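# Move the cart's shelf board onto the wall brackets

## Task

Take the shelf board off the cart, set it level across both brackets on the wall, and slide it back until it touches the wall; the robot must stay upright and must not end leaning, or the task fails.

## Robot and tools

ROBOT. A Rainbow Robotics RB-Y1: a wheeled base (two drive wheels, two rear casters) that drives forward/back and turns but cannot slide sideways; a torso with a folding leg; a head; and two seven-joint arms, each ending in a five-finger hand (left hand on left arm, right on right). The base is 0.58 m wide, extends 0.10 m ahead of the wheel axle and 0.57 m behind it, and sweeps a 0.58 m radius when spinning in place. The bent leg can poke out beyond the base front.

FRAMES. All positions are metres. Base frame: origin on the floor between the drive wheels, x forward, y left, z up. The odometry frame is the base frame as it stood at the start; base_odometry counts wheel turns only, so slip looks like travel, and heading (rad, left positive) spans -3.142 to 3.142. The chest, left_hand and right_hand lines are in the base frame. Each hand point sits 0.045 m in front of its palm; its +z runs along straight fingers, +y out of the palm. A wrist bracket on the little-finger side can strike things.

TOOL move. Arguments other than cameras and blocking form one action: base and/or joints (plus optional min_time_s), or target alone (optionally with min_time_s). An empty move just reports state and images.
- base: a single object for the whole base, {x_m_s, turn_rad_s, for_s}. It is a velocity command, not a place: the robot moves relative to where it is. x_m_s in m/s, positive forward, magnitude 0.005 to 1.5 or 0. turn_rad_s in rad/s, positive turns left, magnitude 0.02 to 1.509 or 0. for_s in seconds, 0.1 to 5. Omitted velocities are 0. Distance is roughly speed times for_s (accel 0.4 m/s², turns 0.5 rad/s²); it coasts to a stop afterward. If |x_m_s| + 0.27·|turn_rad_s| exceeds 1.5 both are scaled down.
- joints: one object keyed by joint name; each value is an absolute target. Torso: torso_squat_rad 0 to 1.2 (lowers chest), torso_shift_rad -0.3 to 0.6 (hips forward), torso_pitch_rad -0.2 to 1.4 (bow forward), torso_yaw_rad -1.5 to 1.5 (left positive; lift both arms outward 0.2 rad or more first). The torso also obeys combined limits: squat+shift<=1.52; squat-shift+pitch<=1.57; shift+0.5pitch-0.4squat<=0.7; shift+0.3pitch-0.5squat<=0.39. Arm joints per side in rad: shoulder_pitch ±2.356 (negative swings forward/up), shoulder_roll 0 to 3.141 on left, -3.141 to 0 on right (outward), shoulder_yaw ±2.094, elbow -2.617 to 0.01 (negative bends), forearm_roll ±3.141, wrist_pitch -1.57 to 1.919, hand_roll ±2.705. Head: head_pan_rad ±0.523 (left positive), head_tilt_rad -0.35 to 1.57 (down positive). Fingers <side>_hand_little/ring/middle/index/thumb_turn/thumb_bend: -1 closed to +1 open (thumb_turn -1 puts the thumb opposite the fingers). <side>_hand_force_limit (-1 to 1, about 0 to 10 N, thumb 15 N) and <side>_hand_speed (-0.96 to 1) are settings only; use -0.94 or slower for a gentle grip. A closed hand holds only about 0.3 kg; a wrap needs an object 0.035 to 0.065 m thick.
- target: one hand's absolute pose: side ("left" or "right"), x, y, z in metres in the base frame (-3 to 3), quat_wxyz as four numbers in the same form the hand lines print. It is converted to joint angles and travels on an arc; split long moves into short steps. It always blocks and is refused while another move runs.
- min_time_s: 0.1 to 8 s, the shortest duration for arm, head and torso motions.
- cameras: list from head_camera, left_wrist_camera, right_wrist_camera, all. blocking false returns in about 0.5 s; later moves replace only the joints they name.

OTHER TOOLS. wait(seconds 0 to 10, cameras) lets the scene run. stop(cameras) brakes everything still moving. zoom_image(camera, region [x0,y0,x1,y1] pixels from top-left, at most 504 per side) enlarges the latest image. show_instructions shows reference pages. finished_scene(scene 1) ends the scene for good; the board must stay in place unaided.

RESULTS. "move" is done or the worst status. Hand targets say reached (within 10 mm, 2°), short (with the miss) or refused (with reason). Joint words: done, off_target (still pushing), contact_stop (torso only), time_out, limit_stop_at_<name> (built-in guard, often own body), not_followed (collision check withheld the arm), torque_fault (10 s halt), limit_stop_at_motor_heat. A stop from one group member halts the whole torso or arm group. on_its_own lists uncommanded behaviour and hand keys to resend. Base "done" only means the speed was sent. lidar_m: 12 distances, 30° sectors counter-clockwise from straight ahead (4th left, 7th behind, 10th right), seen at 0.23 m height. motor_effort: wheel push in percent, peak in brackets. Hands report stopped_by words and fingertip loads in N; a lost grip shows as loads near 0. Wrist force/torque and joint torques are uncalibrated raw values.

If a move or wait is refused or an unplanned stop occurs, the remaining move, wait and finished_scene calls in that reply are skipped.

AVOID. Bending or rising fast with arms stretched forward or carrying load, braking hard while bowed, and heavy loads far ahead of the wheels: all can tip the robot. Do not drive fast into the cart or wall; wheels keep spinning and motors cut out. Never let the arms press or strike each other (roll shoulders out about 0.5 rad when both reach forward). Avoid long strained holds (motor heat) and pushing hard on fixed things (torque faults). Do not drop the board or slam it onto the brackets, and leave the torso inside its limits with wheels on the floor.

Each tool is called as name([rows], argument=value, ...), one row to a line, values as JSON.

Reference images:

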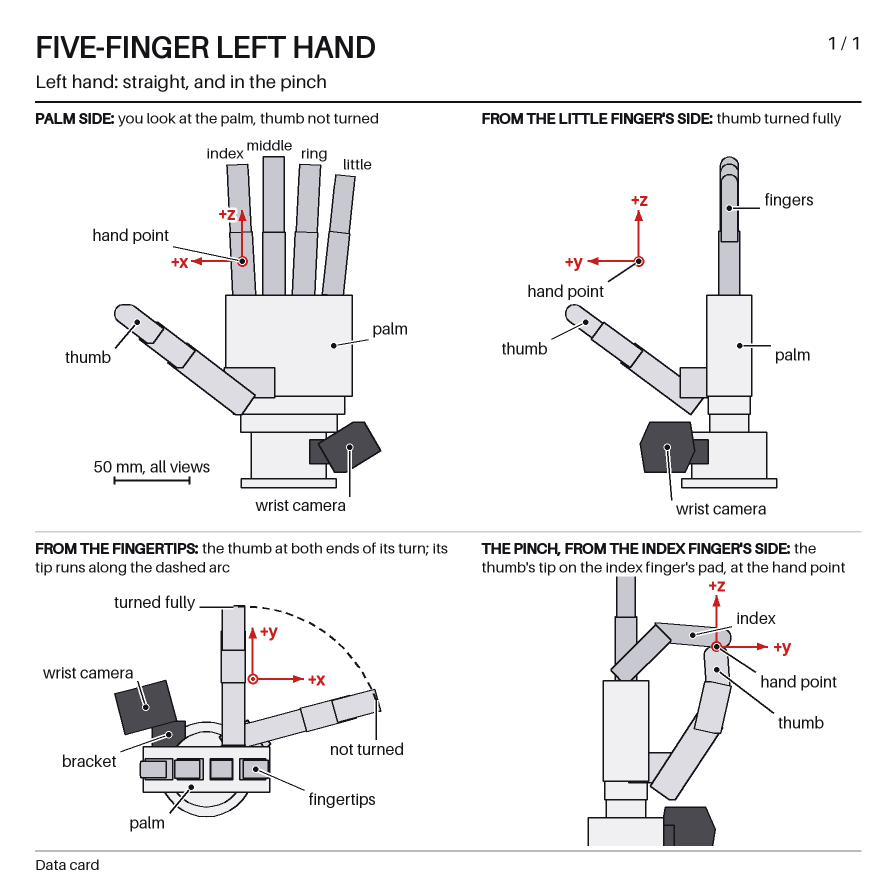

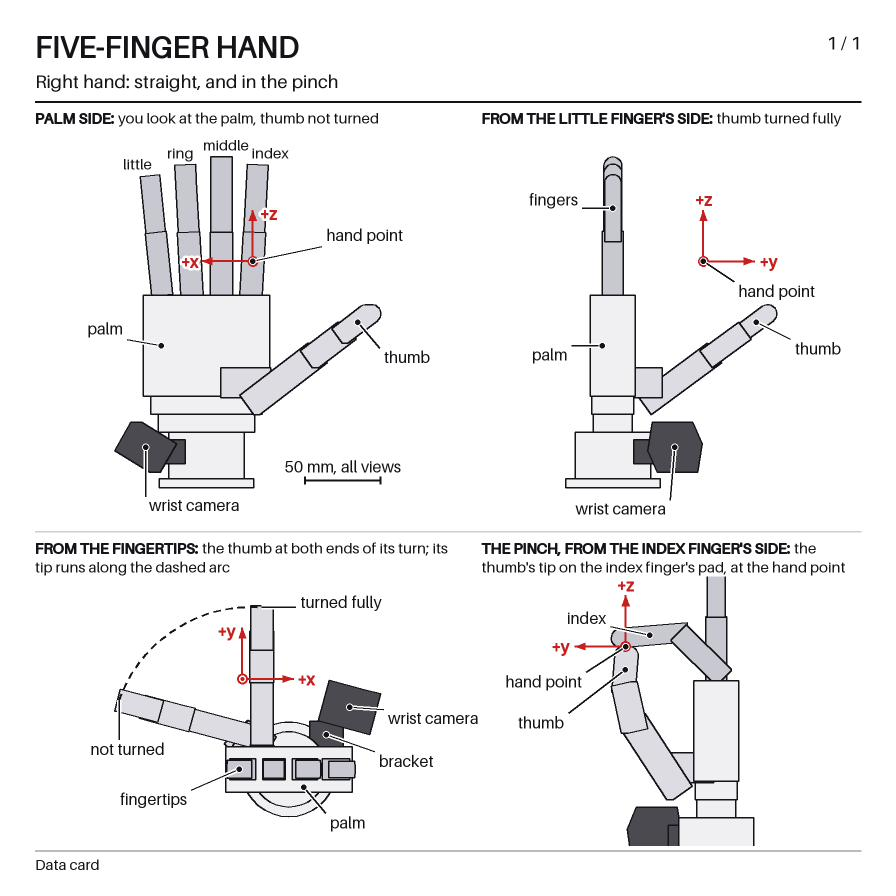

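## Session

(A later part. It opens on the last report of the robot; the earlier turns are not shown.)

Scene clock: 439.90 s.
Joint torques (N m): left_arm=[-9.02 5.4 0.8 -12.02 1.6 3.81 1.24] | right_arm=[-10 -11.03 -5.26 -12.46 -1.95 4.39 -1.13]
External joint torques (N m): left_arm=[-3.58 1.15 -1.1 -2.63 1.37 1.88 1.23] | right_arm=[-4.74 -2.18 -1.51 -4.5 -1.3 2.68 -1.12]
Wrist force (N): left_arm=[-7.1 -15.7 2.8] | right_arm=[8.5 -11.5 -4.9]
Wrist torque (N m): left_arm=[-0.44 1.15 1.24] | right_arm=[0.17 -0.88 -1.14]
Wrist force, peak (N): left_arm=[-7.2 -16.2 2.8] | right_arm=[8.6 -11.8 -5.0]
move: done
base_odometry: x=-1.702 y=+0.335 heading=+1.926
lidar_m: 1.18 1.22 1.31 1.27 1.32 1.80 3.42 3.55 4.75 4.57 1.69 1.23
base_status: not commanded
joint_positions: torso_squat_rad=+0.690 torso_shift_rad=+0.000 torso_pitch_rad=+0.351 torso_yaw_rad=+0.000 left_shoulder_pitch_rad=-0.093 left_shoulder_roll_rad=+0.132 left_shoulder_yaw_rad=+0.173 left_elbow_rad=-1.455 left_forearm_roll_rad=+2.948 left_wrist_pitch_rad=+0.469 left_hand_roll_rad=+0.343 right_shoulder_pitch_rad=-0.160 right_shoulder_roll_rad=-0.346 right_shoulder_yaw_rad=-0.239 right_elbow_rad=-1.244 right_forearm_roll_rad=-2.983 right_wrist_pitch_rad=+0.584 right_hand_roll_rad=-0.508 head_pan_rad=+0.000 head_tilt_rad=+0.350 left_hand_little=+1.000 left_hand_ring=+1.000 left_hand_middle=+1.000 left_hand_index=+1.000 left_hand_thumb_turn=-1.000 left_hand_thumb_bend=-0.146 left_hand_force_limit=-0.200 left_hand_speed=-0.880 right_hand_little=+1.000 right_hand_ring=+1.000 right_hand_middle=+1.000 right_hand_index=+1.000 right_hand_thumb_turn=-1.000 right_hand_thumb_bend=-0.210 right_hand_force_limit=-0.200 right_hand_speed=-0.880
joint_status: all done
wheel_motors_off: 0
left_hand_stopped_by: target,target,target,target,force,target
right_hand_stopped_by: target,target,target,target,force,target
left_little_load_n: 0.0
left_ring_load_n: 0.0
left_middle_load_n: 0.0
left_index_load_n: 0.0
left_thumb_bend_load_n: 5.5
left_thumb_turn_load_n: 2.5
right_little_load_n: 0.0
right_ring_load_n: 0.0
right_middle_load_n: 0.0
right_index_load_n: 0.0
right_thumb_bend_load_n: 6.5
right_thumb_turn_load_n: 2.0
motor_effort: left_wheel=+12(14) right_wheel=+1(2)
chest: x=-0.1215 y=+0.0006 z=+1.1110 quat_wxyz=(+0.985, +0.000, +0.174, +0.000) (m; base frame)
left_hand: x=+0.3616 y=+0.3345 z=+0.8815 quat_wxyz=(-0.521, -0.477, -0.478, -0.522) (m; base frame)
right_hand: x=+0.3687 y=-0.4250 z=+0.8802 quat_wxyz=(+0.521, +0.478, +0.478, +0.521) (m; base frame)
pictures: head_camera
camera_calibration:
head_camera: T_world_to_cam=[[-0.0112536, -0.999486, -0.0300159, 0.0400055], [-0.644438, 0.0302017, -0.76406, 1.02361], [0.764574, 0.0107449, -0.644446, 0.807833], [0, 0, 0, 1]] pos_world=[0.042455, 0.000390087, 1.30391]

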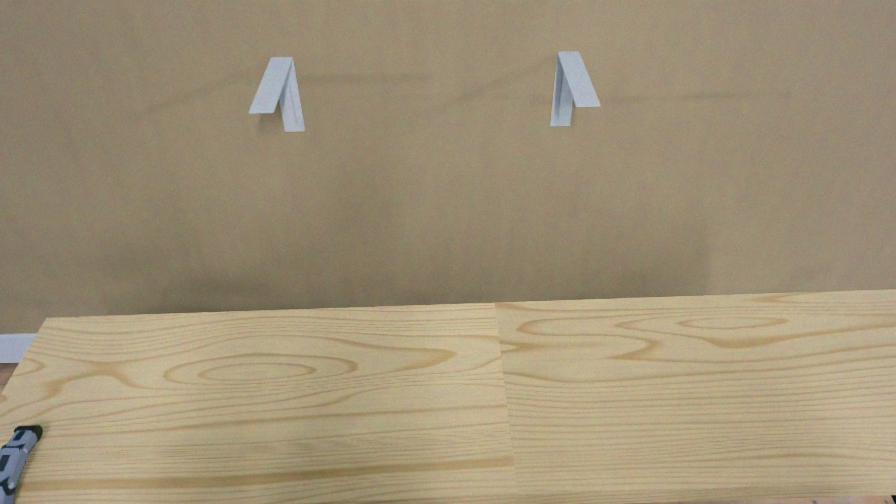

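move(base={"turn_rad_s": 0.2, "for_s": 0.533}, joints={"torso_squat_rad": 0.6}, min_time_s=1.5)

move(base={"x_m_s": 0.25, "for_s": 1.733})

move(base={"turn_rad_s": -0.2, "for_s": 0.533}, cameras=["all"])

Scene clock: 480.97 s.
Joint torques (N m): left_arm=[-8.71 5.96 1.65 -12.21 1.6 3.85 1.11] | right_arm=[-10.04 -11.2 -5.45 -12.46 -1.92 4.35 -1.13]
External joint torques (N m): left_arm=[-3.27 1.72 -0.24 -2.81 1.37 1.91 1.1] | right_arm=[-4.78 -2.36 -1.7 -4.51 -1.27 2.64 -1.12]
Wrist force (N): left_arm=[-7.5 -16.0 2.8] | right_arm=[8.5 -11.5 -5.0]
Wrist torque (N m): left_arm=[-0.52 1.24 1.24] | right_arm=[0.15 -0.88 -1.14]
Wrist force, peak (N): left_arm=[-7.7 -16.2 3.0] | right_arm=[8.9 -11.6 -4.9]
move: done
base_odometry: x=-1.702 y=+0.335 heading=+2.033
lidar_m: 1.18 1.27 1.29 1.26 1.36 2.02 3.42 3.68 4.64 3.32 1.55 1.20
base_status: done (sent for 0.53 of 0.53 s)
joint_positions: torso_squat_rad=+0.600 torso_shift_rad=+0.000 torso_pitch_rad=+0.351 torso_yaw_rad=+0.000 left_shoulder_pitch_rad=-0.093 left_shoulder_roll_rad=+0.132 left_shoulder_yaw_rad=+0.173 left_elbow_rad=-1.455 left_forearm_roll_rad=+2.948 left_wrist_pitch_rad=+0.469 left_hand_roll_rad=+0.343 right_shoulder_pitch_rad=-0.160 right_shoulder_roll_rad=-0.346 right_shoulder_yaw_rad=-0.239 right_elbow_rad=-1.244 right_forearm_roll_rad=-2.983 right_wrist_pitch_rad=+0.584 right_hand_roll_rad=-0.508 head_pan_rad=+0.000 head_tilt_rad=+0.350 left_hand_little=+1.000 left_hand_ring=+1.000 left_hand_middle=+1.000 left_hand_index=+1.000 left_hand_thumb_turn=-1.000 left_hand_thumb_bend=-0.146 left_hand_force_limit=-0.200 left_hand_speed=-0.880 right_hand_little=+1.000 right_hand_ring=+1.000 right_hand_middle=+1.000 right_hand_index=+1.000 right_hand_thumb_turn=-1.000 right_hand_thumb_bend=-0.210 right_hand_force_limit=-0.200 right_hand_speed=-0.880
joint_status: all done
wheel_motors_off: 0
left_hand_stopped_by: target,target,target,target,force,target
right_hand_stopped_by: target,target,target,target,force,target
left_little_load_n: 0.0
left_ring_load_n: 0.0
left_middle_load_n: 0.0
left_index_load_n: 0.0
left_thumb_bend_load_n: 5.5
left_thumb_turn_load_n: 2.5
right_little_load_n: 0.0
right_ring_load_n: 0.0
right_middle_load_n: 0.0
right_index_load_n: 0.0
right_thumb_bend_load_n: 6.5
right_thumb_turn_load_n: 2.0
motor_effort: left_wheel=-12(24) right_wheel=+0(12)
chest: x=-0.1215 y=+0.0006 z=+1.1488 quat_wxyz=(+0.985, +0.000, +0.174, +0.000) (m; base frame)
left_hand: x=+0.3616 y=+0.3346 z=+0.9193 quat_wxyz=(-0.521, -0.477, -0.478, -0.522) (m; base frame)
right_hand: x=+0.3687 y=-0.4249 z=+0.9180 quat_wxyz=(+0.521, +0.478, +0.478, +0.521) (m; base frame)
pictures: none

Scene clock: 483.87 s.
Joint torques (N m): left_arm=[-9.22 5.56 1.53 -12.35 1.64 3.74 1.1] | right_arm=[-10 -11.22 -5.63 -12.6 -1.97 4.43 -1.04]
External joint torques (N m): left_arm=[-3.79 1.32 -0.37 -2.96 1.41 1.8 1.09] | right_arm=[-4.74 -2.38 -1.88 -4.64 -1.32 2.72 -1.03]
Wrist force (N): left_arm=[-7.1 -16.0 2.6] | right_arm=[8.3 -11.6 -4.8]
Wrist torque (N m): left_arm=[-0.46 1.19 1.26] | right_arm=[0.17 -0.85 -1.17]
Wrist force, peak (N): left_arm=[-7.8 -16.3 2.3] | right_arm=[8.6 -12.2 -5.6]
move: done
base_odometry: x=-1.895 y=+0.723 heading=+2.031
lidar_m: 0.75 0.80 1.19 1.22 1.32 1.95 3.85 4.14 4.68 2.19 0.98 0.76
base_status: done (sent for 1.73 of 1.73 s)
joint_positions: torso_squat_rad=+0.600 torso_shift_rad=+0.000 torso_pitch_rad=+0.351 torso_yaw_rad=+0.000 left_shoulder_pitch_rad=-0.093 left_shoulder_roll_rad=+0.132 left_shoulder_yaw_rad=+0.173 left_elbow_rad=-1.455 left_forearm_roll_rad=+2.948 left_wrist_pitch_rad=+0.469 left_hand_roll_rad=+0.343 right_shoulder_pitch_rad=-0.160 right_shoulder_roll_rad=-0.346 right_shoulder_yaw_rad=-0.239 right_elbow_rad=-1.244 right_forearm_roll_rad=-2.983 right_wrist_pitch_rad=+0.584 right_hand_roll_rad=-0.508 head_pan_rad=+0.000 head_tilt_rad=+0.350 left_hand_little=+1.000 left_hand_ring=+1.000 left_hand_middle=+1.000 left_hand_index=+1.000 left_hand_thumb_turn=-1.000 left_hand_thumb_bend=-0.146 left_hand_force_limit=-0.200 left_hand_speed=-0.880 right_hand_little=+1.000 right_hand_ring=+1.000 right_hand_middle=+1.000 right_hand_index=+1.000 right_hand_thumb_turn=-1.000 right_hand_thumb_bend=-0.210 right_hand_force_limit=-0.200 right_hand_speed=-0.880
joint_status: not commanded
wheel_motors_off: 0
left_hand_stopped_by: target,target,target,target,force,target
right_hand_stopped_by: target,target,target,target,force,target
left_little_load_n: 0.0
left_ring_load_n: 0.0
left_middle_load_n: 0.0
left_index_load_n: 0.5
left_thumb_bend_load_n: 5.5
left_thumb_turn_load_n: 2.5
right_little_load_n: 0.0
right_ring_load_n: 0.0
right_middle_load_n: 0.0
right_index_load_n: 0.0
right_thumb_bend_load_n: 6.5
right_thumb_turn_load_n: 1.5
motor_effort: left_wheel=-15(29) right_wheel=+11(37)
chest: x=-0.1215 y=+0.0006 z=+1.1489 quat_wxyz=(+0.985, +0.000, +0.174, +0.000) (m; base frame)
left_hand: x=+0.3616 y=+0.3346 z=+0.9193 quat_wxyz=(-0.521, -0.477, -0.478, -0.522) (m; base frame)
right_hand: x=+0.3687 y=-0.4249 z=+0.9181 quat_wxyz=(+0.521, +0.478, +0.478, +0.521) (m; base frame)
pictures: none

Scene clock: 485.13 s.
Joint torques (N m): left_arm=[-9.3 5.61 1.21 -12.39 1.7 3.69 1.19] | right_arm=[-10.09 -11.11 -5.49 -12.49 -2 4.38 -1.05]
External joint torques (N m): left_arm=[-3.87 1.37 -0.69 -3 1.47 1.76 1.19] | right_arm=[-4.83 -2.27 -1.74 -4.54 -1.35 2.67 -1.05]
Wrist force (N): left_arm=[-7.6 -16.0 2.5] | right_arm=[8.2 -11.5 -5.0]
Wrist torque (N m): left_arm=[-0.46 1.24 1.24] | right_arm=[0.20 -0.84 -1.16]
Wrist force, peak (N): left_arm=[-7.8 -16.2 2.9] | right_arm=[8.3 -12.1 -5.0]
move: done
base_odometry: x=-1.895 y=+0.723 heading=+1.925
lidar_m: 0.74 0.77 1.06 1.22 1.26 1.74 3.85 4.01 4.79 3.09 1.08 0.78
base_status: done (sent for 0.53 of 0.53 s)
joint_positions: torso_squat_rad=+0.600 torso_shift_rad=+0.000 torso_pitch_rad=+0.351 torso_yaw_rad=+0.000 left_shoulder_pitch_rad=-0.093 left_shoulder_roll_rad=+0.132 left_shoulder_yaw_rad=+0.173 left_elbow_rad=-1.455 left_forearm_roll_rad=+2.948 left_wrist_pitch_rad=+0.469 left_hand_roll_rad=+0.343 right_shoulder_pitch_rad=-0.160 right_shoulder_roll_rad=-0.346 right_shoulder_yaw_rad=-0.239 right_elbow_rad=-1.244 right_forearm_roll_rad=-2.983 right_wrist_pitch_rad=+0.584 right_hand_roll_rad=-0.508 head_pan_rad=+0.000 head_tilt_rad=+0.350 left_hand_little=+1.000 left_hand_ring=+1.000 left_hand_middle=+1.000 left_hand_index=+1.000 left_hand_thumb_turn=-1.000 left_hand_thumb_bend=-0.146 left_hand_force_limit=-0.200 left_hand_speed=-0.880 right_hand_little=+1.000 right_hand_ring=+1.000 right_hand_middle=+1.000 right_hand_index=+1.000 right_hand_thumb_turn=-1.000 right_hand_thumb_bend=-0.210 right_hand_force_limit=-0.200 right_hand_speed=-0.880
joint_status: not commanded
wheel_motors_off: 0
left_hand_stopped_by: target,target,target,target,force,target
right_hand_stopped_by: target,target,target,target,force,target
left_little_load_n: 0.0
left_ring_load_n: 0.0
left_middle_load_n: 0.0
left_index_load_n: 0.0
left_thumb_bend_load_n: 5.5
left_thumb_turn_load_n: 2.5
right_little_load_n: 0.0
right_ring_load_n: 0.0
right_middle_load_n: 0.0
right_index_load_n: 0.0
right_thumb_bend_load_n: 6.5
right_thumb_turn_load_n: 2.0
motor_effort: left_wheel=-1(26) right_wheel=-10(25)
chest: x=-0.1215 y=+0.0006 z=+1.1489 quat_wxyz=(+0.985, +0.000, +0.174, +0.000) (m; base frame)
left_hand: x=+0.3616 y=+0.3346 z=+0.9193 quat_wxyz=(-0.521, -0.477, -0.478, -0.522) (m; base frame)
right_hand: x=+0.3687 y=-0.4249 z=+0.9181 quat_wxyz=(+0.521, +0.478, +0.478, +0.521) (m; base frame)
pictures: head_camera, left_wrist_camera, right_wrist_camera
camera_calibration:
head_camera: T_world_to_cam=[[-0.0112541, -0.999486, -0.0300165, 0.0411451], [-0.644438, 0.0302025, -0.76406, 1.05263], [0.764574, 0.0107449, -0.644446, 0.832181], [0, 0, 0, 1]] pos_world=[0.042555, 0.000390089, 1.34181]
left_wrist_camera: T_world_to_cam=[[0.077517, 0.300344, -0.950676, 0.748216], [-0.539734, 0.814372, 0.213273, -0.277789], [0.838259, 0.49658, 0.225234, -0.56345], [0, 0, 0, 1]] pos_world=[0.264386, 0.281299, 0.897463]
right_wrist_camera: T_world_to_cam=[[-0.072131, 0.256946, 0.96373, -0.748399], [-0.493872, -0.848677, 0.189307, -0.353378], [0.866538, -0.462305, 0.188115, -0.572615], [0, 0, 0, 1]] pos_world=[0.267686, -0.372328, 0.895869]

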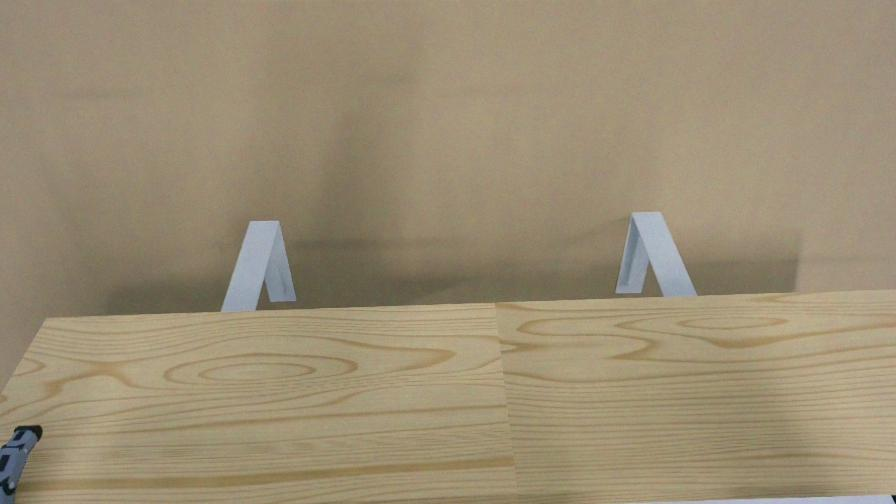

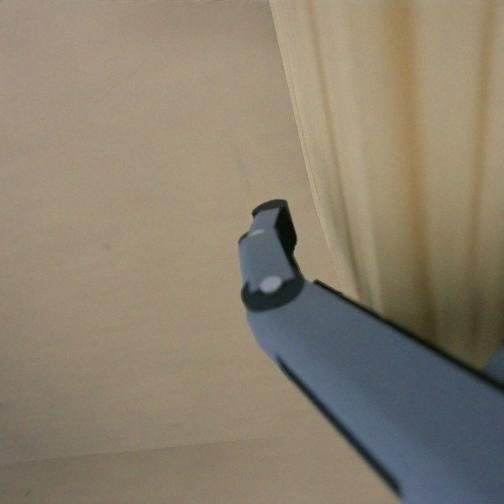

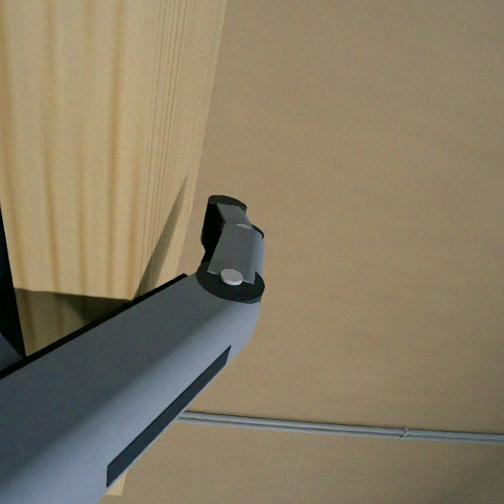

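move(base={"turn_rad_s": -0.2, "for_s": 0.75})

move(base={"x_m_s": -0.2, "for_s": 1.0})

move(base={"turn_rad_s": 0.2, "for_s": 0.75}, cameras=["head_camera"])

Scene clock: 500.60 s.
Joint torques (N m): left_arm=[-8.93 5.47 1.11 -12.17 1.38 3.87 1.38] | right_arm=[-10.11 -11.11 -5.39 -12.38 -1.96 4.31 -1.16]
External joint torques (N m): left_arm=[-3.5 1.22 -0.78 -2.78 1.16 1.94 1.38] | right_arm=[-4.85 -2.26 -1.64 -4.42 -1.31 2.6 -1.15]
Wrist force (N): left_arm=[-7.2 -16.1 2.4] | right_arm=[8.0 -11.8 -5.0]
Wrist torque (N m): left_arm=[-0.47 1.17 1.27] | right_arm=[0.12 -0.80 -1.19]
Wrist force, peak (N): left_arm=[-7.4 -16.5 2.6] | right_arm=[8.3 -12.0 -5.3]
move: done
base_odometry: x=-1.895 y=+0.723 heading=+1.773
lidar_m: 0.74 0.75 0.93 1.22 1.23 1.53 3.02 3.90 4.75 3.29 1.32 0.83
base_status: done (sent for 0.77 of 0.77 s)
joint_positions: torso_squat_rad=+0.600 torso_shift_rad=+0.000 torso_pitch_rad=+0.351 torso_yaw_rad=+0.000 left_shoulder_pitch_rad=-0.093 left_shoulder_roll_rad=+0.132 left_shoulder_yaw_rad=+0.173 left_elbow_rad=-1.455 left_forearm_roll_rad=+2.948 left_wrist_pitch_rad=+0.469 left_hand_roll_rad=+0.343 right_shoulder_pitch_rad=-0.160 right_shoulder_roll_rad=-0.346 right_shoulder_yaw_rad=-0.239 right_elbow_rad=-1.244 right_forearm_roll_rad=-2.983 right_wrist_pitch_rad=+0.584 right_hand_roll_rad=-0.508 head_pan_rad=+0.000 head_tilt_rad=+0.350 left_hand_little=+1.000 left_hand_ring=+1.000 left_hand_middle=+1.000 left_hand_index=+1.000 left_hand_thumb_turn=-1.000 left_hand_thumb_bend=-0.146 left_hand_force_limit=-0.200 left_hand_speed=-0.880 right_hand_little=+1.000 right_hand_ring=+1.000 right_hand_middle=+1.000 right_hand_index=+1.000 right_hand_thumb_turn=-1.000 right_hand_thumb_bend=-0.210 right_hand_force_limit=-0.200 right_hand_speed=-0.880
joint_status: not commanded
wheel_motors_off: 0
left_hand_stopped_by: target,target,target,target,force,target
right_hand_stopped_by: target,target,target,target,force,target
left_little_load_n: 0.5
left_ring_load_n: 0.0
left_middle_load_n: 0.0
left_index_load_n: 0.0
left_thumb_bend_load_n: 5.5
left_thumb_turn_load_n: 2.5
right_little_load_n: 0.0
right_ring_load_n: 0.0
right_middle_load_n: 0.0
right_index_load_n: 0.0
right_thumb_bend_load_n: 6.5
right_thumb_turn_load_n: 2.0
motor_effort: left_wheel=+0(21) right_wheel=-7(28)
chest: x=-0.1215 y=+0.0006 z=+1.1489 quat_wxyz=(+0.985, +0.000, +0.174, +0.000) (m; base frame)
left_hand: x=+0.3616 y=+0.3346 z=+0.9193 quat_wxyz=(-0.521, -0.477, -0.478, -0.522) (m; base frame)
right_hand: x=+0.3687 y=-0.4249 z=+0.9180 quat_wxyz=(+0.521, +0.478, +0.478, +0.521) (m; base frame)
pictures: none

Scene clock: 503.03 s.
Joint torques (N m): left_arm=[-8.97 5.51 1.42 -12.38 1.46 3.84 1.25] | right_arm=[-10.11 -11.08 -5.35 -12.58 -1.98 4.39 -1.13]
External joint torques (N m): left_arm=[-3.53 1.26 -0.48 -2.99 1.23 1.91 1.24] | right_arm=[-4.84 -2.23 -1.6 -4.63 -1.32 2.68 -1.13]
Wrist force (N): left_arm=[-7.2 -15.8 2.6] | right_arm=[8.3 -11.8 -5.0]
Wrist torque (N m): left_arm=[-0.46 1.20 1.25] | right_arm=[0.12 -0.86 -1.16]
Wrist force, peak (N): left_arm=[-7.4 -16.5 3.3] | right_arm=[8.8 -11.9 -6.0]
move: done
base_odometry: x=-1.855 y=+0.527 heading=+1.772
lidar_m: 0.95 0.95 1.17 1.19 1.20 1.48 2.95 3.70 4.54 4.63 1.65 1.04
base_status: done (sent for 1 of 1 s)
joint_positions: torso_squat_rad=+0.600 torso_shift_rad=+0.000 torso_pitch_rad=+0.351 torso_yaw_rad=+0.000 left_shoulder_pitch_rad=-0.092 left_shoulder_roll_rad=+0.132 left_shoulder_yaw_rad=+0.173 left_elbow_rad=-1.455 left_forearm_roll_rad=+2.948 left_wrist_pitch_rad=+0.469 left_hand_roll_rad=+0.343 right_shoulder_pitch_rad=-0.160 right_shoulder_roll_rad=-0.346 right_shoulder_yaw_rad=-0.239 right_elbow_rad=-1.244 right_forearm_roll_rad=-2.983 right_wrist_pitch_rad=+0.584 right_hand_roll_rad=-0.508 head_pan_rad=+0.000 head_tilt_rad=+0.350 left_hand_little=+1.000 left_hand_ring=+1.000 left_hand_middle=+1.000 left_hand_index=+1.000 left_hand_thumb_turn=-1.000 left_hand_thumb_bend=-0.146 left_hand_force_limit=-0.200 left_hand_speed=-0.880 right_hand_little=+1.000 right_hand_ring=+1.000 right_hand_middle=+1.000 right_hand_index=+1.000 right_hand_thumb_turn=-1.000 right_hand_thumb_bend=-0.210 right_hand_force_limit=-0.200 right_hand_speed=-0.880
joint_status: not commanded
wheel_motors_off: 0
left_hand_stopped_by: target,target,target,target,force,target
right_hand_stopped_by: target,target,target,target,force,target
left_little_load_n: 0.0
left_ring_load_n: 0.0
left_middle_load_n: 0.0
left_index_load_n: 0.0
left_thumb_bend_load_n: 5.5
left_thumb_turn_load_n: 3.0
right_little_load_n: 0.0
right_ring_load_n: 0.0
right_middle_load_n: 0.0
right_index_load_n: 0.0
right_thumb_bend_load_n: 7.0
right_thumb_turn_load_n: 2.0
motor_effort: left_wheel=-9(30) right_wheel=+6(30)
chest: x=-0.1216 y=+0.0006 z=+1.1489 quat_wxyz=(+0.985, +0.000, +0.174, +0.000) (m; base frame)
left_hand: x=+0.3616 y=+0.3346 z=+0.9194 quat_wxyz=(-0.521, -0.477, -0.478, -0.522) (m; base frame)
right_hand: x=+0.3687 y=-0.4249 z=+0.9181 quat_wxyz=(+0.521, +0.478, +0.478, +0.521) (m; base frame)
pictures: none

Scene clock: 504.57 s.
Joint torques (N m): left_arm=[-9.4 5.46 1.27 -12.24 1.58 3.84 1.16] | right_arm=[-10.02 -11.12 -5.4 -12.5 -1.91 4.35 -1.11]
External joint torques (N m): left_arm=[-3.97 1.21 -0.63 -2.85 1.35 1.91 1.15] | right_arm=[-4.75 -2.28 -1.65 -4.54 -1.26 2.64 -1.1]
Wrist force (N): left_arm=[-7.6 -15.8 2.8] | right_arm=[7.9 -11.5 -5.4]
Wrist torque (N m): left_arm=[-0.46 1.25 1.23] | right_arm=[0.18 -0.78 -1.16]
Wrist force, peak (N): left_arm=[-7.9 -16.2 3.2] | right_arm=[8.4 -12.0 -5.6]
move: done
base_odometry: x=-1.855 y=+0.527 heading=+1.924
lidar_m: 0.94 0.98 1.24 1.19 1.23 1.69 3.65 3.80 4.82 3.33 1.37 0.98
base_status: done (sent for 0.77 of 0.77 s)
joint_positions: torso_squat_rad=+0.600 torso_shift_rad=+0.000 torso_pitch_rad=+0.351 torso_yaw_rad=+0.000 left_shoulder_pitch_rad=-0.092 left_shoulder_roll_rad=+0.132 left_shoulder_yaw_rad=+0.173 left_elbow_rad=-1.455 left_forearm_roll_rad=+2.948 left_wrist_pitch_rad=+0.469 left_hand_roll_rad=+0.343 right_shoulder_pitch_rad=-0.160 right_shoulder_roll_rad=-0.346 right_shoulder_yaw_rad=-0.239 right_elbow_rad=-1.244 right_forearm_roll_rad=-2.983 right_wrist_pitch_rad=+0.584 right_hand_roll_rad=-0.508 head_pan_rad=+0.000 head_tilt_rad=+0.350 left_hand_little=+1.000 left_hand_ring=+1.000 left_hand_middle=+1.000 left_hand_index=+1.000 left_hand_thumb_turn=-1.000 left_hand_thumb_bend=-0.146 left_hand_force_limit=-0.200 left_hand_speed=-0.880 right_hand_little=+1.000 right_hand_ring=+1.000 right_hand_middle=+1.000 right_hand_index=+1.000 right_hand_thumb_turn=-1.000 right_hand_thumb_bend=-0.210 right_hand_force_limit=-0.200 right_hand_speed=-0.880
joint_status: not commanded
wheel_motors_off: 0
left_hand_stopped_by: target,target,target,target,force,target
right_hand_stopped_by: target,target,target,target,force,target
left_little_load_n: 0.0
left_ring_load_n: 0.0
left_middle_load_n: 0.0
left_index_load_n: 0.0
left_thumb_bend_load_n: 5.5
left_thumb_turn_load_n: 2.5
right_little_load_n: 0.0
right_ring_load_n: 0.0
right_middle_load_n: 0.0
right_index_load_n: 0.0
right_thumb_bend_load_n: 6.5
right_thumb_turn_load_n: 2.0
motor_effort: left_wheel=-1(29) right_wheel=+13(26)
chest: x=-0.1216 y=+0.0006 z=+1.1489 quat_wxyz=(+0.985, +0.000, +0.174, +0.000) (m; base frame)
left_hand: x=+0.3616 y=+0.3346 z=+0.9194 quat_wxyz=(-0.521, -0.477, -0.478, -0.522) (m; base frame)
right_hand: x=+0.3687 y=-0.4249 z=+0.9181 quat_wxyz=(+0.521, +0.478, +0.478, +0.521) (m; base frame)
pictures: head_camera
camera_calibration:
head_camera: T_world_to_cam=[[-0.0113141, -0.999483, -0.0300943, 0.0412511], [-0.644327, 0.0303022, -0.764149, 1.05268], [0.764666, 0.0107449, -0.644337, 0.832107], [0, 0, 0, 1]] pos_world=[0.0424548, 0.000390243, 1.34181]

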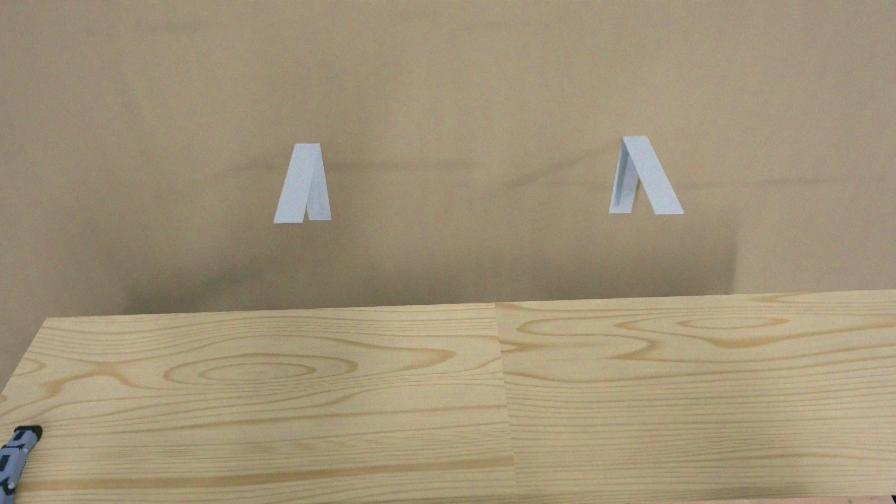

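move(base={"x_m_s": 0.15, "for_s": 2.6}, joints={"head_tilt_rad": 0.55}, cameras=["all"])

Scene clock: 518.63 s.
Joint torques (N m): left_arm=[-8.87 5.98 1.91 -12.34 1.63 3.75 1.15] | right_arm=[-9.99 -11.13 -5.38 -12.4 -1.96 4.33 -1.14]
External joint torques (N m): left_arm=[-3.44 1.73 0.01 -2.95 1.4 1.81 1.14] | right_arm=[-4.73 -2.29 -1.63 -4.44 -1.31 2.62 -1.14]
Wrist force (N): left_arm=[-7.4 -16.2 2.9] | right_arm=[8.6 -11.8 -5.0]
Wrist torque (N m): left_arm=[-0.54 1.21 1.24] | right_arm=[0.14 -0.90 -1.13]
Wrist force, peak (N): left_arm=[-7.5 -16.6 2.3] | right_arm=[8.7 -12.0 -5.3]
move: done
base_odometry: x=-1.990 y=+0.893 heading=+1.925
lidar_m: 0.56 0.58 0.79 1.19 1.25 1.70 4.05 4.20 4.82 2.32 0.81 0.59
base_status: done (sent for 2.6 of 2.6 s)
joint_positions: torso_squat_rad=+0.600 torso_shift_rad=+0.000 torso_pitch_rad=+0.351 torso_yaw_rad=+0.000 left_shoulder_pitch_rad=-0.093 left_shoulder_roll_rad=+0.132 left_shoulder_yaw_rad=+0.173 left_elbow_rad=-1.455 left_forearm_roll_rad=+2.948 left_wrist_pitch_rad=+0.469 left_hand_roll_rad=+0.343 right_shoulder_pitch_rad=-0.160 right_shoulder_roll_rad=-0.346 right_shoulder_yaw_rad=-0.239 right_elbow_rad=-1.244 right_forearm_roll_rad=-2.983 right_wrist_pitch_rad=+0.584 right_hand_roll_rad=-0.508 head_pan_rad=+0.000 head_tilt_rad=+0.550 left_hand_little=+1.000 left_hand_ring=+1.000 left_hand_middle=+1.000 left_hand_index=+1.000 left_hand_thumb_turn=-1.000 left_hand_thumb_bend=-0.146 left_hand_force_limit=-0.200 left_hand_speed=-0.880 right_hand_little=+1.000 right_hand_ring=+1.000 right_hand_middle=+1.000 right_hand_index=+1.000 right_hand_thumb_turn=-1.000 right_hand_thumb_bend=-0.210 right_hand_force_limit=-0.200 right_hand_speed=-0.880
joint_status: all done
wheel_motors_off: 0
left_hand_stopped_by: target,target,target,target,force,target
right_hand_stopped_by: target,target,target,target,force,target
left_little_load_n: 0.0
left_ring_load_n: 0.0
left_middle_load_n: 0.0
left_index_load_n: 0.0
left_thumb_bend_load_n: 5.5
left_thumb_turn_load_n: 2.5
right_little_load_n: 0.0
right_ring_load_n: 0.0
right_middle_load_n: 0.0
right_index_load_n: 0.0
right_thumb_bend_load_n: 6.5
right_thumb_turn_load_n: 2.0
motor_effort: left_wheel=+4(32) right_wheel=-4(36)
chest: x=-0.1215 y=+0.0006 z=+1.1489 quat_wxyz=(+0.985, +0.000, +0.174, +0.000) (m; base frame)
left_hand: x=+0.3616 y=+0.3346 z=+0.9194 quat_wxyz=(-0.521, -0.477, -0.478, -0.522) (m; base frame)
right_hand: x=+0.3687 y=-0.4249 z=+0.9181 quat_wxyz=(+0.521, +0.478, +0.478, +0.521) (m; base frame)
pictures: head_camera, left_wrist_camera, right_wrist_camera
camera_calibration:
head_camera: T_world_to_cam=[[-0.0172101, -0.999481, -0.0272271, 0.0372603], [-0.783366, 0.0304006, -0.620817, 0.857674], [0.621322, 0.0106445, -0.783483, 1.01239], [0, 0, 0, 1]] pos_world=[0.043493, 0.000390782, 1.32666]
left_wrist_camera: T_world_to_cam=[[0.077517, 0.300344, -0.950676, 0.748246], [-0.539734, 0.814372, 0.213273, -0.277707], [0.838259, 0.49658, 0.225234, -0.5634], [0, 0, 0, 1]] pos_world=[0.264386, 0.281199, 0.897463]
right_wrist_camera: T_world_to_cam=[[-0.072131, 0.256946, 0.96373, -0.748399], [-0.493872, -0.848677, 0.189307, -0.353378], [0.866538, -0.462305, 0.188115, -0.572615], [0, 0, 0, 1]] pos_world=[0.267686, -0.372328, 0.895869]

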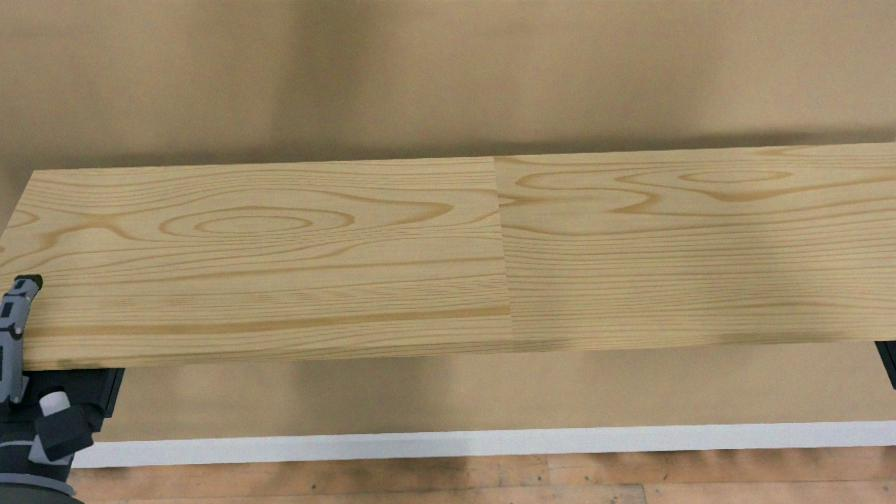

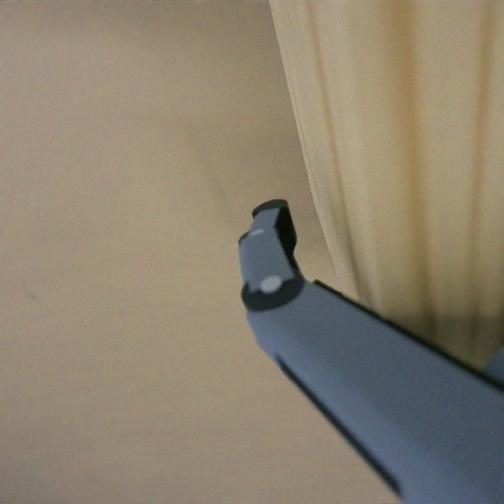

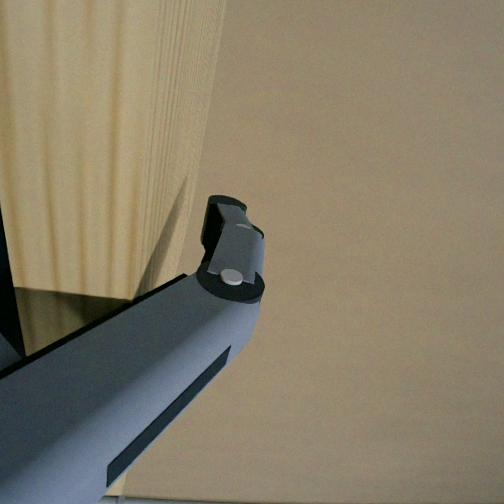

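move(base={"x_m_s": 0.05, "for_s": 0.6})

move(joints={"torso_squat_rad": 0.69}, min_time_s=1.5, cameras=["all"])

Scene clock: 532.03 s.
Joint torques (N m): left_arm=[-8.99 5.68 1.49 -12.41 1.62 3.84 1.14] | right_arm=[-9.91 -11.07 -5.33 -12.5 -1.93 4.39 -1.11]
External joint torques (N m): left_arm=[-3.56 1.43 -0.41 -3.02 1.39 1.91 1.13] | right_arm=[-4.65 -2.23 -1.58 -4.55 -1.28 2.68 -1.1]
Wrist force (N): left_arm=[-7.4 -15.7 2.8] | right_arm=[8.1 -11.3 -5.0]
Wrist torque (N m): left_arm=[-0.44 1.23 1.24] | right_arm=[0.19 -0.82 -1.14]
Wrist force, peak (N): left_arm=[-7.4 -16.6 3.0] | right_arm=[8.7 -12.0 -6.0]
move: done
base_odometry: x=-2.000 y=+0.921 heading=+1.925
lidar_m: 0.52 0.54 0.75 1.20 1.24 1.69 4.07 4.23 4.82 2.19 0.77 0.55
base_status: done (sent for 0.6 of 0.6 s)
joint_positions: torso_squat_rad=+0.600 torso_shift_rad=+0.000 torso_pitch_rad=+0.351 torso_yaw_rad=+0.000 left_shoulder_pitch_rad=-0.093 left_shoulder_roll_rad=+0.132 left_shoulder_yaw_rad=+0.173 left_elbow_rad=-1.455 left_forearm_roll_rad=+2.948 left_wrist_pitch_rad=+0.469 left_hand_roll_rad=+0.343 right_shoulder_pitch_rad=-0.160 right_shoulder_roll_rad=-0.346 right_shoulder_yaw_rad=-0.239 right_elbow_rad=-1.244 right_forearm_roll_rad=-2.983 right_wrist_pitch_rad=+0.584 right_hand_roll_rad=-0.508 head_pan_rad=+0.000 head_tilt_rad=+0.550 left_hand_little=+1.000 left_hand_ring=+1.000 left_hand_middle=+1.000 left_hand_index=+1.000 left_hand_thumb_turn=-1.000 left_hand_thumb_bend=-0.146 left_hand_force_limit=-0.200 left_hand_speed=-0.880 right_hand_little=+1.000 right_hand_ring=+1.000 right_hand_middle=+1.000 right_hand_index=+1.000 right_hand_thumb_turn=-1.000 right_hand_thumb_bend=-0.210 right_hand_force_limit=-0.200 right_hand_speed=-0.880
joint_status: not commanded
wheel_motors_off: 0
left_hand_stopped_by: target,target,target,target,force,target
right_hand_stopped_by: target,target,target,target,force,target
left_little_load_n: 0.0
left_ring_load_n: 0.0
left_middle_load_n: 0.0
left_index_load_n: 0.0
left_thumb_bend_load_n: 5.5
left_thumb_turn_load_n: 2.5
right_little_load_n: 0.0
right_ring_load_n: 0.0
right_middle_load_n: 0.0
right_index_load_n: 0.0
right_thumb_bend_load_n: 6.5
right_thumb_turn_load_n: 2.0
motor_effort: left_wheel=+5(29) right_wheel=-3(14)
chest: x=-0.1215 y=+0.0006 z=+1.1489 quat_wxyz=(+0.985, +0.000, +0.174, +0.000) (m; base frame)
left_hand: x=+0.3616 y=+0.3346 z=+0.9194 quat_wxyz=(-0.521, -0.477, -0.478, -0.522) (m; base frame)
right_hand: x=+0.3687 y=-0.4249 z=+0.9181 quat_wxyz=(+0.521, +0.478, +0.478, +0.521) (m; base frame)
pictures: none

Scene clock: 533.83 s.
Joint torques (N m): left_arm=[-8.92 5.3 1.1 -12.35 1.48 3.89 0.94] | right_arm=[-9.96 -11.12 -5.4 -12.52 -1.97 4.4 -1.19]
External joint torques (N m): left_arm=[-3.48 1.05 -0.79 -2.95 1.25 1.95 0.93] | right_arm=[-4.7 -2.28 -1.65 -4.57 -1.32 2.69 -1.18]
Wrist force (N): left_arm=[-7.1 -15.7 2.5] | right_arm=[8.2 -11.5 -5.0]
Wrist torque (N m): left_arm=[-0.44 1.17 1.24] | right_arm=[0.18 -0.87 -1.15]
Wrist force, peak (N): left_arm=[-7.2 -16.2 3.0] | right_arm=[8.6 -11.8 -5.1]
move: done
base_odometry: x=-2.000 y=+0.921 heading=+1.925
lidar_m: 0.53 0.54 0.74 1.20 1.24 1.70 4.07 4.22 4.82 2.19 0.77 0.55
base_status: not commanded
joint_positions: torso_squat_rad=+0.690 torso_shift_rad=+0.000 torso_pitch_rad=+0.351 torso_yaw_rad=+0.000 left_shoulder_pitch_rad=-0.093 left_shoulder_roll_rad=+0.132 left_shoulder_yaw_rad=+0.173 left_elbow_rad=-1.455 left_forearm_roll_rad=+2.948 left_wrist_pitch_rad=+0.469 left_hand_roll_rad=+0.343 right_shoulder_pitch_rad=-0.160 right_shoulder_roll_rad=-0.346 right_shoulder_yaw_rad=-0.239 right_elbow_rad=-1.244 right_forearm_roll_rad=-2.983 right_wrist_pitch_rad=+0.584 right_hand_roll_rad=-0.508 head_pan_rad=+0.000 head_tilt_rad=+0.550 left_hand_little=+1.000 left_hand_ring=+1.000 left_hand_middle=+1.000 left_hand_index=+1.000 left_hand_thumb_turn=-1.000 left_hand_thumb_bend=-0.146 left_hand_force_limit=-0.200 left_hand_speed=-0.880 right_hand_little=+1.000 right_hand_ring=+1.000 right_hand_middle=+1.000 right_hand_index=+1.000 right_hand_thumb_turn=-1.000 right_hand_thumb_bend=-0.210 right_hand_force_limit=-0.200 right_hand_speed=-0.880
joint_status: all done
wheel_motors_off: 0
left_hand_stopped_by: target,target,target,target,force,target
right_hand_stopped_by: target,target,target,target,force,target
left_little_load_n: 0.0
left_ring_load_n: 0.0
left_middle_load_n: 0.0
left_index_load_n: -0.5
left_thumb_bend_load_n: 5.5
left_thumb_turn_load_n: 3.0
right_little_load_n: 0.0
right_ring_load_n: 0.0
right_middle_load_n: 0.0
right_index_load_n: 0.0
right_thumb_bend_load_n: 6.5
right_thumb_turn_load_n: 2.0
motor_effort: left_wheel=+4(5) right_wheel=-4(5)
chest: x=-0.1216 y=+0.0006 z=+1.1110 quat_wxyz=(+0.985, +0.000, +0.174, +0.000) (m; base frame)
left_hand: x=+0.3615 y=+0.3345 z=+0.8817 quat_wxyz=(-0.521, -0.477, -0.477, -0.522) (m; base frame)
right_hand: x=+0.3686 y=-0.4250 z=+0.8803 quat_wxyz=(+0.521, +0.478, +0.478, +0.521) (m; base frame)
pictures: head_camera, left_wrist_camera, right_wrist_camera
camera_calibration:
head_camera: T_world_to_cam=[[-0.0172047, -0.999481, -0.0272318, 0.0362352], [-0.78323, 0.0304016, -0.620988, 0.834343], [0.621494, 0.0106448, -0.783347, 0.982654], [0, 0, 0, 1]] pos_world=[0.0433926, 0.000390782, 1.28886]
left_wrist_camera: T_world_to_cam=[[0.0777346, 0.300364, -0.950652, 0.712234], [-0.539807, 0.814353, 0.21316, -0.269578], [0.838192, 0.496598, 0.225442, -0.554969], [0, 0, 0, 1]] pos_world=[0.264285, 0.281199, 0.859663]
right_wrist_camera: T_world_to_cam=[[-0.0723423, 0.25696, 0.963711, -0.711891], [-0.493899, -0.848682, 0.189214, -0.346137], [0.866505, -0.462287, 0.188308, -0.565655], [0, 0, 0, 1]] pos_world=[0.267686, -0.372328, 0.858068]

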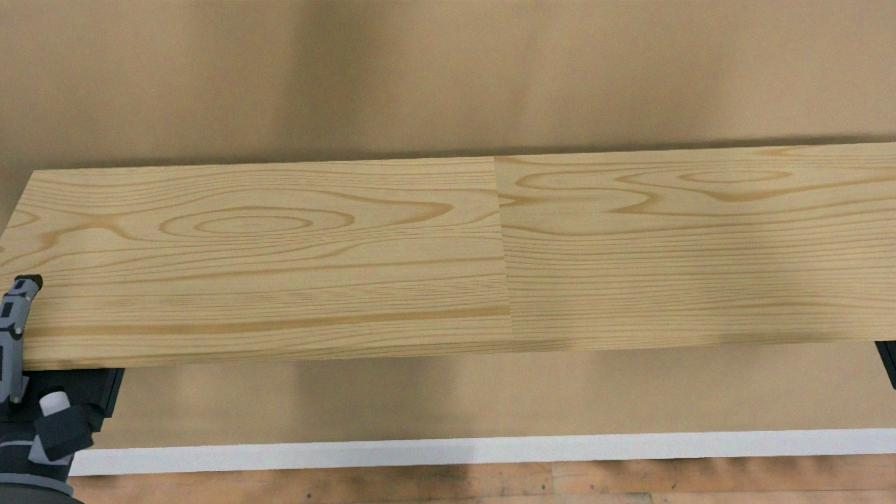

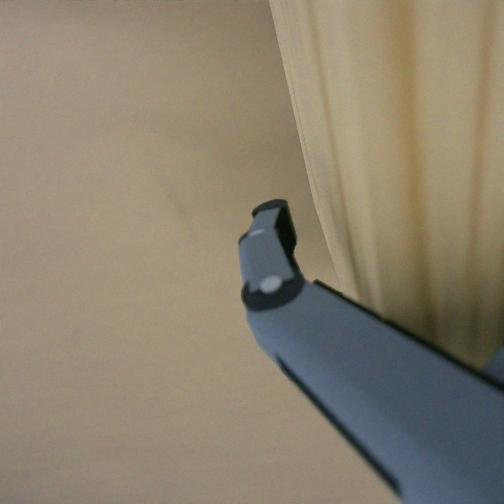

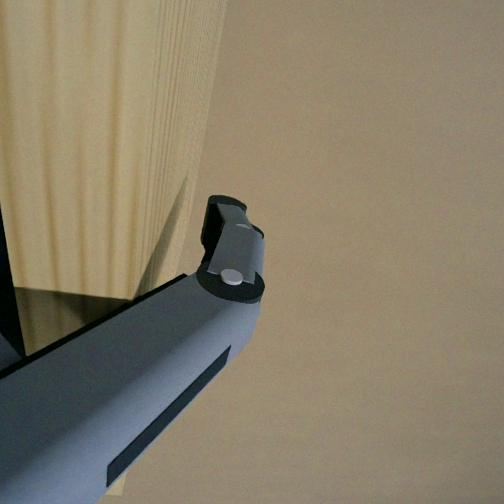

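move(joints={"torso_squat_rad": 0.715}, min_time_s=0.8)

move(joints={"torso_squat_rad": 0.73}, min_time_s=0.6)

Scene clock: 537.37 s.
Joint torques (N m): left_arm=[-8.98 5.19 1.31 -12.27 1.51 3.95 1.22] | right_arm=[-10.1 -11.11 -5.56 -12.37 -2 4.35 -1.13]
External joint torques (N m): left_arm=[-3.54 0.94 -0.58 -2.88 1.28 2.01 1.21] | right_arm=[-4.83 -2.27 -1.81 -4.42 -1.35 2.64 -1.12]
Wrist force (N): left_arm=[-7.2 -15.6 2.6] | right_arm=[8.2 -11.5 -4.6]
Wrist torque (N m): left_arm=[-0.41 1.19 1.21] | right_arm=[0.15 -0.85 -1.15]
Wrist force, peak (N): left_arm=[-7.2 -16.1 2.9] | right_arm=[8.4 -11.7 -5.1]
move: done
base_odometry: x=-2.000 y=+0.921 heading=+1.925
lidar_m: 0.52 0.54 0.74 1.19 1.25 1.70 4.07 4.23 4.82 2.20 0.77 0.55
base_status: not commanded
joint_positions: torso_squat_rad=+0.715 torso_shift_rad=+0.000 torso_pitch_rad=+0.351 torso_yaw_rad=+0.000 left_shoulder_pitch_rad=-0.093 left_shoulder_roll_rad=+0.132 left_shoulder_yaw_rad=+0.173 left_elbow_rad=-1.455 left_forearm_roll_rad=+2.948 left_wrist_pitch_rad=+0.469 left_hand_roll_rad=+0.343 right_shoulder_pitch_rad=-0.160 right_shoulder_roll_rad=-0.346 right_shoulder_yaw_rad=-0.239 right_elbow_rad=-1.244 right_forearm_roll_rad=-2.983 right_wrist_pitch_rad=+0.584 right_hand_roll_rad=-0.508 head_pan_rad=+0.000 head_tilt_rad=+0.550 left_hand_little=+1.000 left_hand_ring=+1.000 left_hand_middle=+1.000 left_hand_index=+1.000 left_hand_thumb_turn=-1.000 left_hand_thumb_bend=-0.146 left_hand_force_limit=-0.200 left_hand_speed=-0.880 right_hand_little=+1.000 right_hand_ring=+1.000 right_hand_middle=+1.000 right_hand_index=+1.000 right_hand_thumb_turn=-1.000 right_hand_thumb_bend=-0.210 right_hand_force_limit=-0.200 right_hand_speed=-0.880
joint_status: all done
wheel_motors_off: 0
left_hand_stopped_by: target,target,target,target,force,target
right_hand_stopped_by: target,target,target,target,force,target
left_little_load_n: 0.0
left_ring_load_n: 0.0
left_middle_load_n: 0.0
left_index_load_n: 0.0
left_thumb_bend_load_n: 5.5
left_thumb_turn_load_n: 2.5
right_little_load_n: 0.0
right_ring_load_n: 0.0
right_middle_load_n: 0.0
right_index_load_n: 0.0
right_thumb_bend_load_n: 6.5
right_thumb_turn_load_n: 2.0
motor_effort: left_wheel=+4(5) right_wheel=-3(4)
chest: x=-0.1216 y=+0.0006 z=+1.0997 quat_wxyz=(+0.985, +0.000, +0.174, +0.000) (m; base frame)
left_hand: x=+0.3615 y=+0.3345 z=+0.8703 quat_wxyz=(-0.521, -0.477, -0.477, -0.522) (m; base frame)
right_hand: x=+0.3686 y=-0.4250 z=+0.8690 quat_wxyz=(+0.521, +0.478, +0.478, +0.521) (m; base frame)
pictures: none

Scene clock: 538.27 s.
Joint torques (N m): left_arm=[-9.27 5.56 1.21 -12.08 1.49 3.78 1.06] | right_arm=[-9.96 -10.97 -5.39 -12.4 -1.92 4.41 -1.07]
External joint torques (N m): left_arm=[-3.84 1.32 -0.69 -2.69 1.26 1.84 1.05] | right_arm=[-4.7 -2.13 -1.64 -4.45 -1.26 2.7 -1.06]
Wrist force (N): left_arm=[-7.3 -15.9 2.4] | right_arm=[8.4 -11.3 -5.0]
Wrist torque (N m): left_arm=[-0.45 1.21 1.22] | right_arm=[0.18 -0.87 -1.13]
Wrist force, peak (N): left_arm=[-7.3 -15.9 2.4] | right_arm=[8.4 -11.8 -5.0]
move: done
base_odometry: x=-2.000 y=+0.921 heading=+1.925
lidar_m: 0.52 0.55 0.74 1.20 1.24 1.69 4.07 4.23 4.81 2.19 0.77 0.55
base_status: not commanded
joint_positions: torso_squat_rad=+0.730 torso_shift_rad=+0.000 torso_pitch_rad=+0.351 torso_yaw_rad=+0.000 left_shoulder_pitch_rad=-0.093 left_shoulder_roll_rad=+0.132 left_shoulder_yaw_rad=+0.173 left_elbow_rad=-1.455 left_forearm_roll_rad=+2.948 left_wrist_pitch_rad=+0.469 left_hand_roll_rad=+0.343 right_shoulder_pitch_rad=-0.160 right_shoulder_roll_rad=-0.346 right_shoulder_yaw_rad=-0.239 right_elbow_rad=-1.244 right_forearm_roll_rad=-2.983 right_wrist_pitch_rad=+0.584 right_hand_roll_rad=-0.508 head_pan_rad=+0.000 head_tilt_rad=+0.550 left_hand_little=+1.000 left_hand_ring=+1.000 left_hand_middle=+1.000 left_hand_index=+1.000 left_hand_thumb_turn=-1.000 left_hand_thumb_bend=-0.146 left_hand_force_limit=-0.200 left_hand_speed=-0.880 right_hand_little=+1.000 right_hand_ring=+1.000 right_hand_middle=+1.000 right_hand_index=+1.000 right_hand_thumb_turn=-1.000 right_hand_thumb_bend=-0.210 right_hand_force_limit=-0.200 right_hand_speed=-0.880
joint_status: all done
wheel_motors_off: 0
left_hand_stopped_by: target,target,target,target,force,target
right_hand_stopped_by: target,target,target,target,force,target
left_little_load_n: 0.0
left_ring_load_n: 0.0
left_middle_load_n: 0.0
left_index_load_n: 0.0
left_thumb_bend_load_n: 5.5
left_thumb_turn_load_n: 2.5
right_little_load_n: 0.0
right_ring_load_n: 0.0
right_middle_load_n: 0.0
right_index_load_n: 0.0
right_thumb_bend_load_n: 6.5
right_thumb_turn_load_n: 2.0
motor_effort: left_wheel=+4(5) right_wheel=-3(5)
chest: x=-0.1216 y=+0.0006 z=+1.0928 quat_wxyz=(+0.985, +0.000, +0.174, +0.000) (m; base frame)
left_hand: x=+0.3615 y=+0.3345 z=+0.8634 quat_wxyz=(-0.521, -0.477, -0.477, -0.522) (m; base frame)
right_hand: x=+0.3686 y=-0.4250 z=+0.8621 quat_wxyz=(+0.521, +0.478, +0.478, +0.521) (m; base frame)
pictures: none

move(joints={"torso_squat_rad": 0.742}, min_time_s=0.6)

move(joints={"torso_squat_rad": 0.752}, min_time_s=0.6)

Scene clock: 541.17 s.
Joint torques (N m): left_arm=[-8.91 5.36 1.56 -12.33 1.6 3.77 1.21] | right_arm=[-9.87 -11.18 -5.26 -12.4 -2.01 4.3 -1.17]
External joint torques (N m): left_arm=[-3.47 1.11 -0.34 -2.93 1.37 1.84 1.2] | right_arm=[-4.6 -2.34 -1.51 -4.44 -1.35 2.59 -1.16]
Wrist force (N): left_arm=[-7.0 -15.7 2.9] | right_arm=[8.4 -11.5 -5.4]
Wrist torque (N m): left_arm=[-0.48 1.18 1.25] | right_arm=[0.20 -0.86 -1.14]
Wrist force, peak (N): left_arm=[-6.9 -16.1 2.6] | right_arm=[8.3 -11.9 -5.2]
move: done
base_odometry: x=-2.000 y=+0.921 heading=+1.925
lidar_m: 0.52 0.55 0.75 1.20 1.24 1.71 4.07 4.23 4.82 2.20 0.77 0.55
base_status: not commanded
joint_positions: torso_squat_rad=+0.742 torso_shift_rad=+0.000 torso_pitch_rad=+0.351 torso_yaw_rad=+0.000 left_shoulder_pitch_rad=-0.093 left_shoulder_roll_rad=+0.132 left_shoulder_yaw_rad=+0.173 left_elbow_rad=-1.455 left_forearm_roll_rad=+2.948 left_wrist_pitch_rad=+0.469 left_hand_roll_rad=+0.343 right_shoulder_pitch_rad=-0.160 right_shoulder_roll_rad=-0.346 right_shoulder_yaw_rad=-0.239 right_elbow_rad=-1.244 right_forearm_roll_rad=-2.983 right_wrist_pitch_rad=+0.584 right_hand_roll_rad=-0.508 head_pan_rad=+0.000 head_tilt_rad=+0.550 left_hand_little=+1.000 left_hand_ring=+1.000 left_hand_middle=+1.000 left_hand_index=+1.000 left_hand_thumb_turn=-1.000 left_hand_thumb_bend=-0.146 left_hand_force_limit=-0.200 left_hand_speed=-0.880 right_hand_little=+1.000 right_hand_ring=+1.000 right_hand_middle=+1.000 right_hand_index=+1.000 right_hand_thumb_turn=-1.000 right_hand_thumb_bend=-0.210 right_hand_force_limit=-0.200 right_hand_speed=-0.880
joint_status: all done
wheel_motors_off: 0
left_hand_stopped_by: target,target,target,target,force,target
right_hand_stopped_by: target,target,target,target,force,target
left_little_load_n: 0.0
left_ring_load_n: 0.0
left_middle_load_n: 0.0
left_index_load_n: 0.0
left_thumb_bend_load_n: 5.5
left_thumb_turn_load_n: 2.5
right_little_load_n: 0.0
right_ring_load_n: 0.0
right_middle_load_n: 0.0
right_index_load_n: 0.0
right_thumb_bend_load_n: 6.5
right_thumb_turn_load_n: 2.0
motor_effort: left_wheel=+4(5) right_wheel=-3(4)
chest: x=-0.1216 y=+0.0006 z=+1.0871 quat_wxyz=(+0.985, +0.000, +0.174, +0.000) (m; base frame)
left_hand: x=+0.3615 y=+0.3345 z=+0.8578 quat_wxyz=(-0.521, -0.477, -0.477, -0.522) (m; base frame)
right_hand: x=+0.3686 y=-0.4250 z=+0.8565 quat_wxyz=(+0.521, +0.478, +0.478, +0.521) (m; base frame)
pictures: none

Scene clock: 542.07 s.
Joint torques (N m): left_arm=[-8.88 5.28 1.63 -12.15 1.49 3.83 1.15] | right_arm=[-10.13 -10.92 -5.48 -12.57 -1.91 4.39 -1.1]
External joint torques (N m): left_arm=[-3.44 1.04 -0.27 -2.75 1.26 1.89 1.14] | right_arm=[-4.86 -2.08 -1.73 -4.61 -1.25 2.68 -1.09]
Wrist force (N): left_arm=[-7.0 -15.4 2.8] | right_arm=[8.3 -11.8 -5.0]
Wrist torque (N m): left_arm=[-0.41 1.16 1.22] | right_arm=[0.11 -0.84 -1.15]
Wrist force, peak (N): left_arm=[-7.1 -16.1 2.5] | right_arm=[8.4 -11.7 -5.2]
move: done
base_odometry: x=-2.000 y=+0.921 heading=+1.925
lidar_m: 0.52 0.55 0.74 1.20 1.24 1.70 4.07 4.22 4.82 2.19 0.76 0.55
base_status: not commanded
joint_positions: torso_squat_rad=+0.752 torso_shift_rad=+0.000 torso_pitch_rad=+0.351 torso_yaw_rad=+0.000 left_shoulder_pitch_rad=-0.093 left_shoulder_roll_rad=+0.132 left_shoulder_yaw_rad=+0.173 left_elbow_rad=-1.455 left_forearm_roll_rad=+2.948 left_wrist_pitch_rad=+0.469 left_hand_roll_rad=+0.343 right_shoulder_pitch_rad=-0.160 right_shoulder_roll_rad=-0.346 right_shoulder_yaw_rad=-0.239 right_elbow_rad=-1.244 right_forearm_roll_rad=-2.983 right_wrist_pitch_rad=+0.584 right_hand_roll_rad=-0.508 head_pan_rad=+0.000 head_tilt_rad=+0.550 left_hand_little=+1.000 left_hand_ring=+1.000 left_hand_middle=+1.000 left_hand_index=+1.000 left_hand_thumb_turn=-1.000 left_hand_thumb_bend=-0.146 left_hand_force_limit=-0.200 left_hand_speed=-0.880 right_hand_little=+1.000 right_hand_ring=+1.000 right_hand_middle=+1.000 right_hand_index=+1.000 right_hand_thumb_turn=-1.000 right_hand_thumb_bend=-0.210 right_hand_force_limit=-0.200 right_hand_speed=-0.880
joint_status: all done
wheel_motors_off: 0
left_hand_stopped_by: target,target,target,target,force,target
right_hand_stopped_by: target,target,target,target,force,target
left_little_load_n: 0.0
left_ring_load_n: 0.0
left_middle_load_n: 0.0
left_index_load_n: 0.0
left_thumb_bend_load_n: 5.5
left_thumb_turn_load_n: 2.5
right_little_load_n: 0.0
right_ring_load_n: 0.0
right_middle_load_n: 0.0
right_index_load_n: 0.0
right_thumb_bend_load_n: 6.5
right_thumb_turn_load_n: 2.0
motor_effort: left_wheel=+5(5) right_wheel=-3(4)
chest: x=-0.1216 y=+0.0006 z=+1.0824 quat_wxyz=(+0.985, +0.000, +0.174, +0.000) (m; base frame)
left_hand: x=+0.3615 y=+0.3345 z=+0.8530 quat_wxyz=(-0.521, -0.477, -0.477, -0.522) (m; base frame)
right_hand: x=+0.3686 y=-0.4250 z=+0.8517 quat_wxyz=(+0.521, +0.478, +0.478, +0.521) (m; base frame)
pictures: none


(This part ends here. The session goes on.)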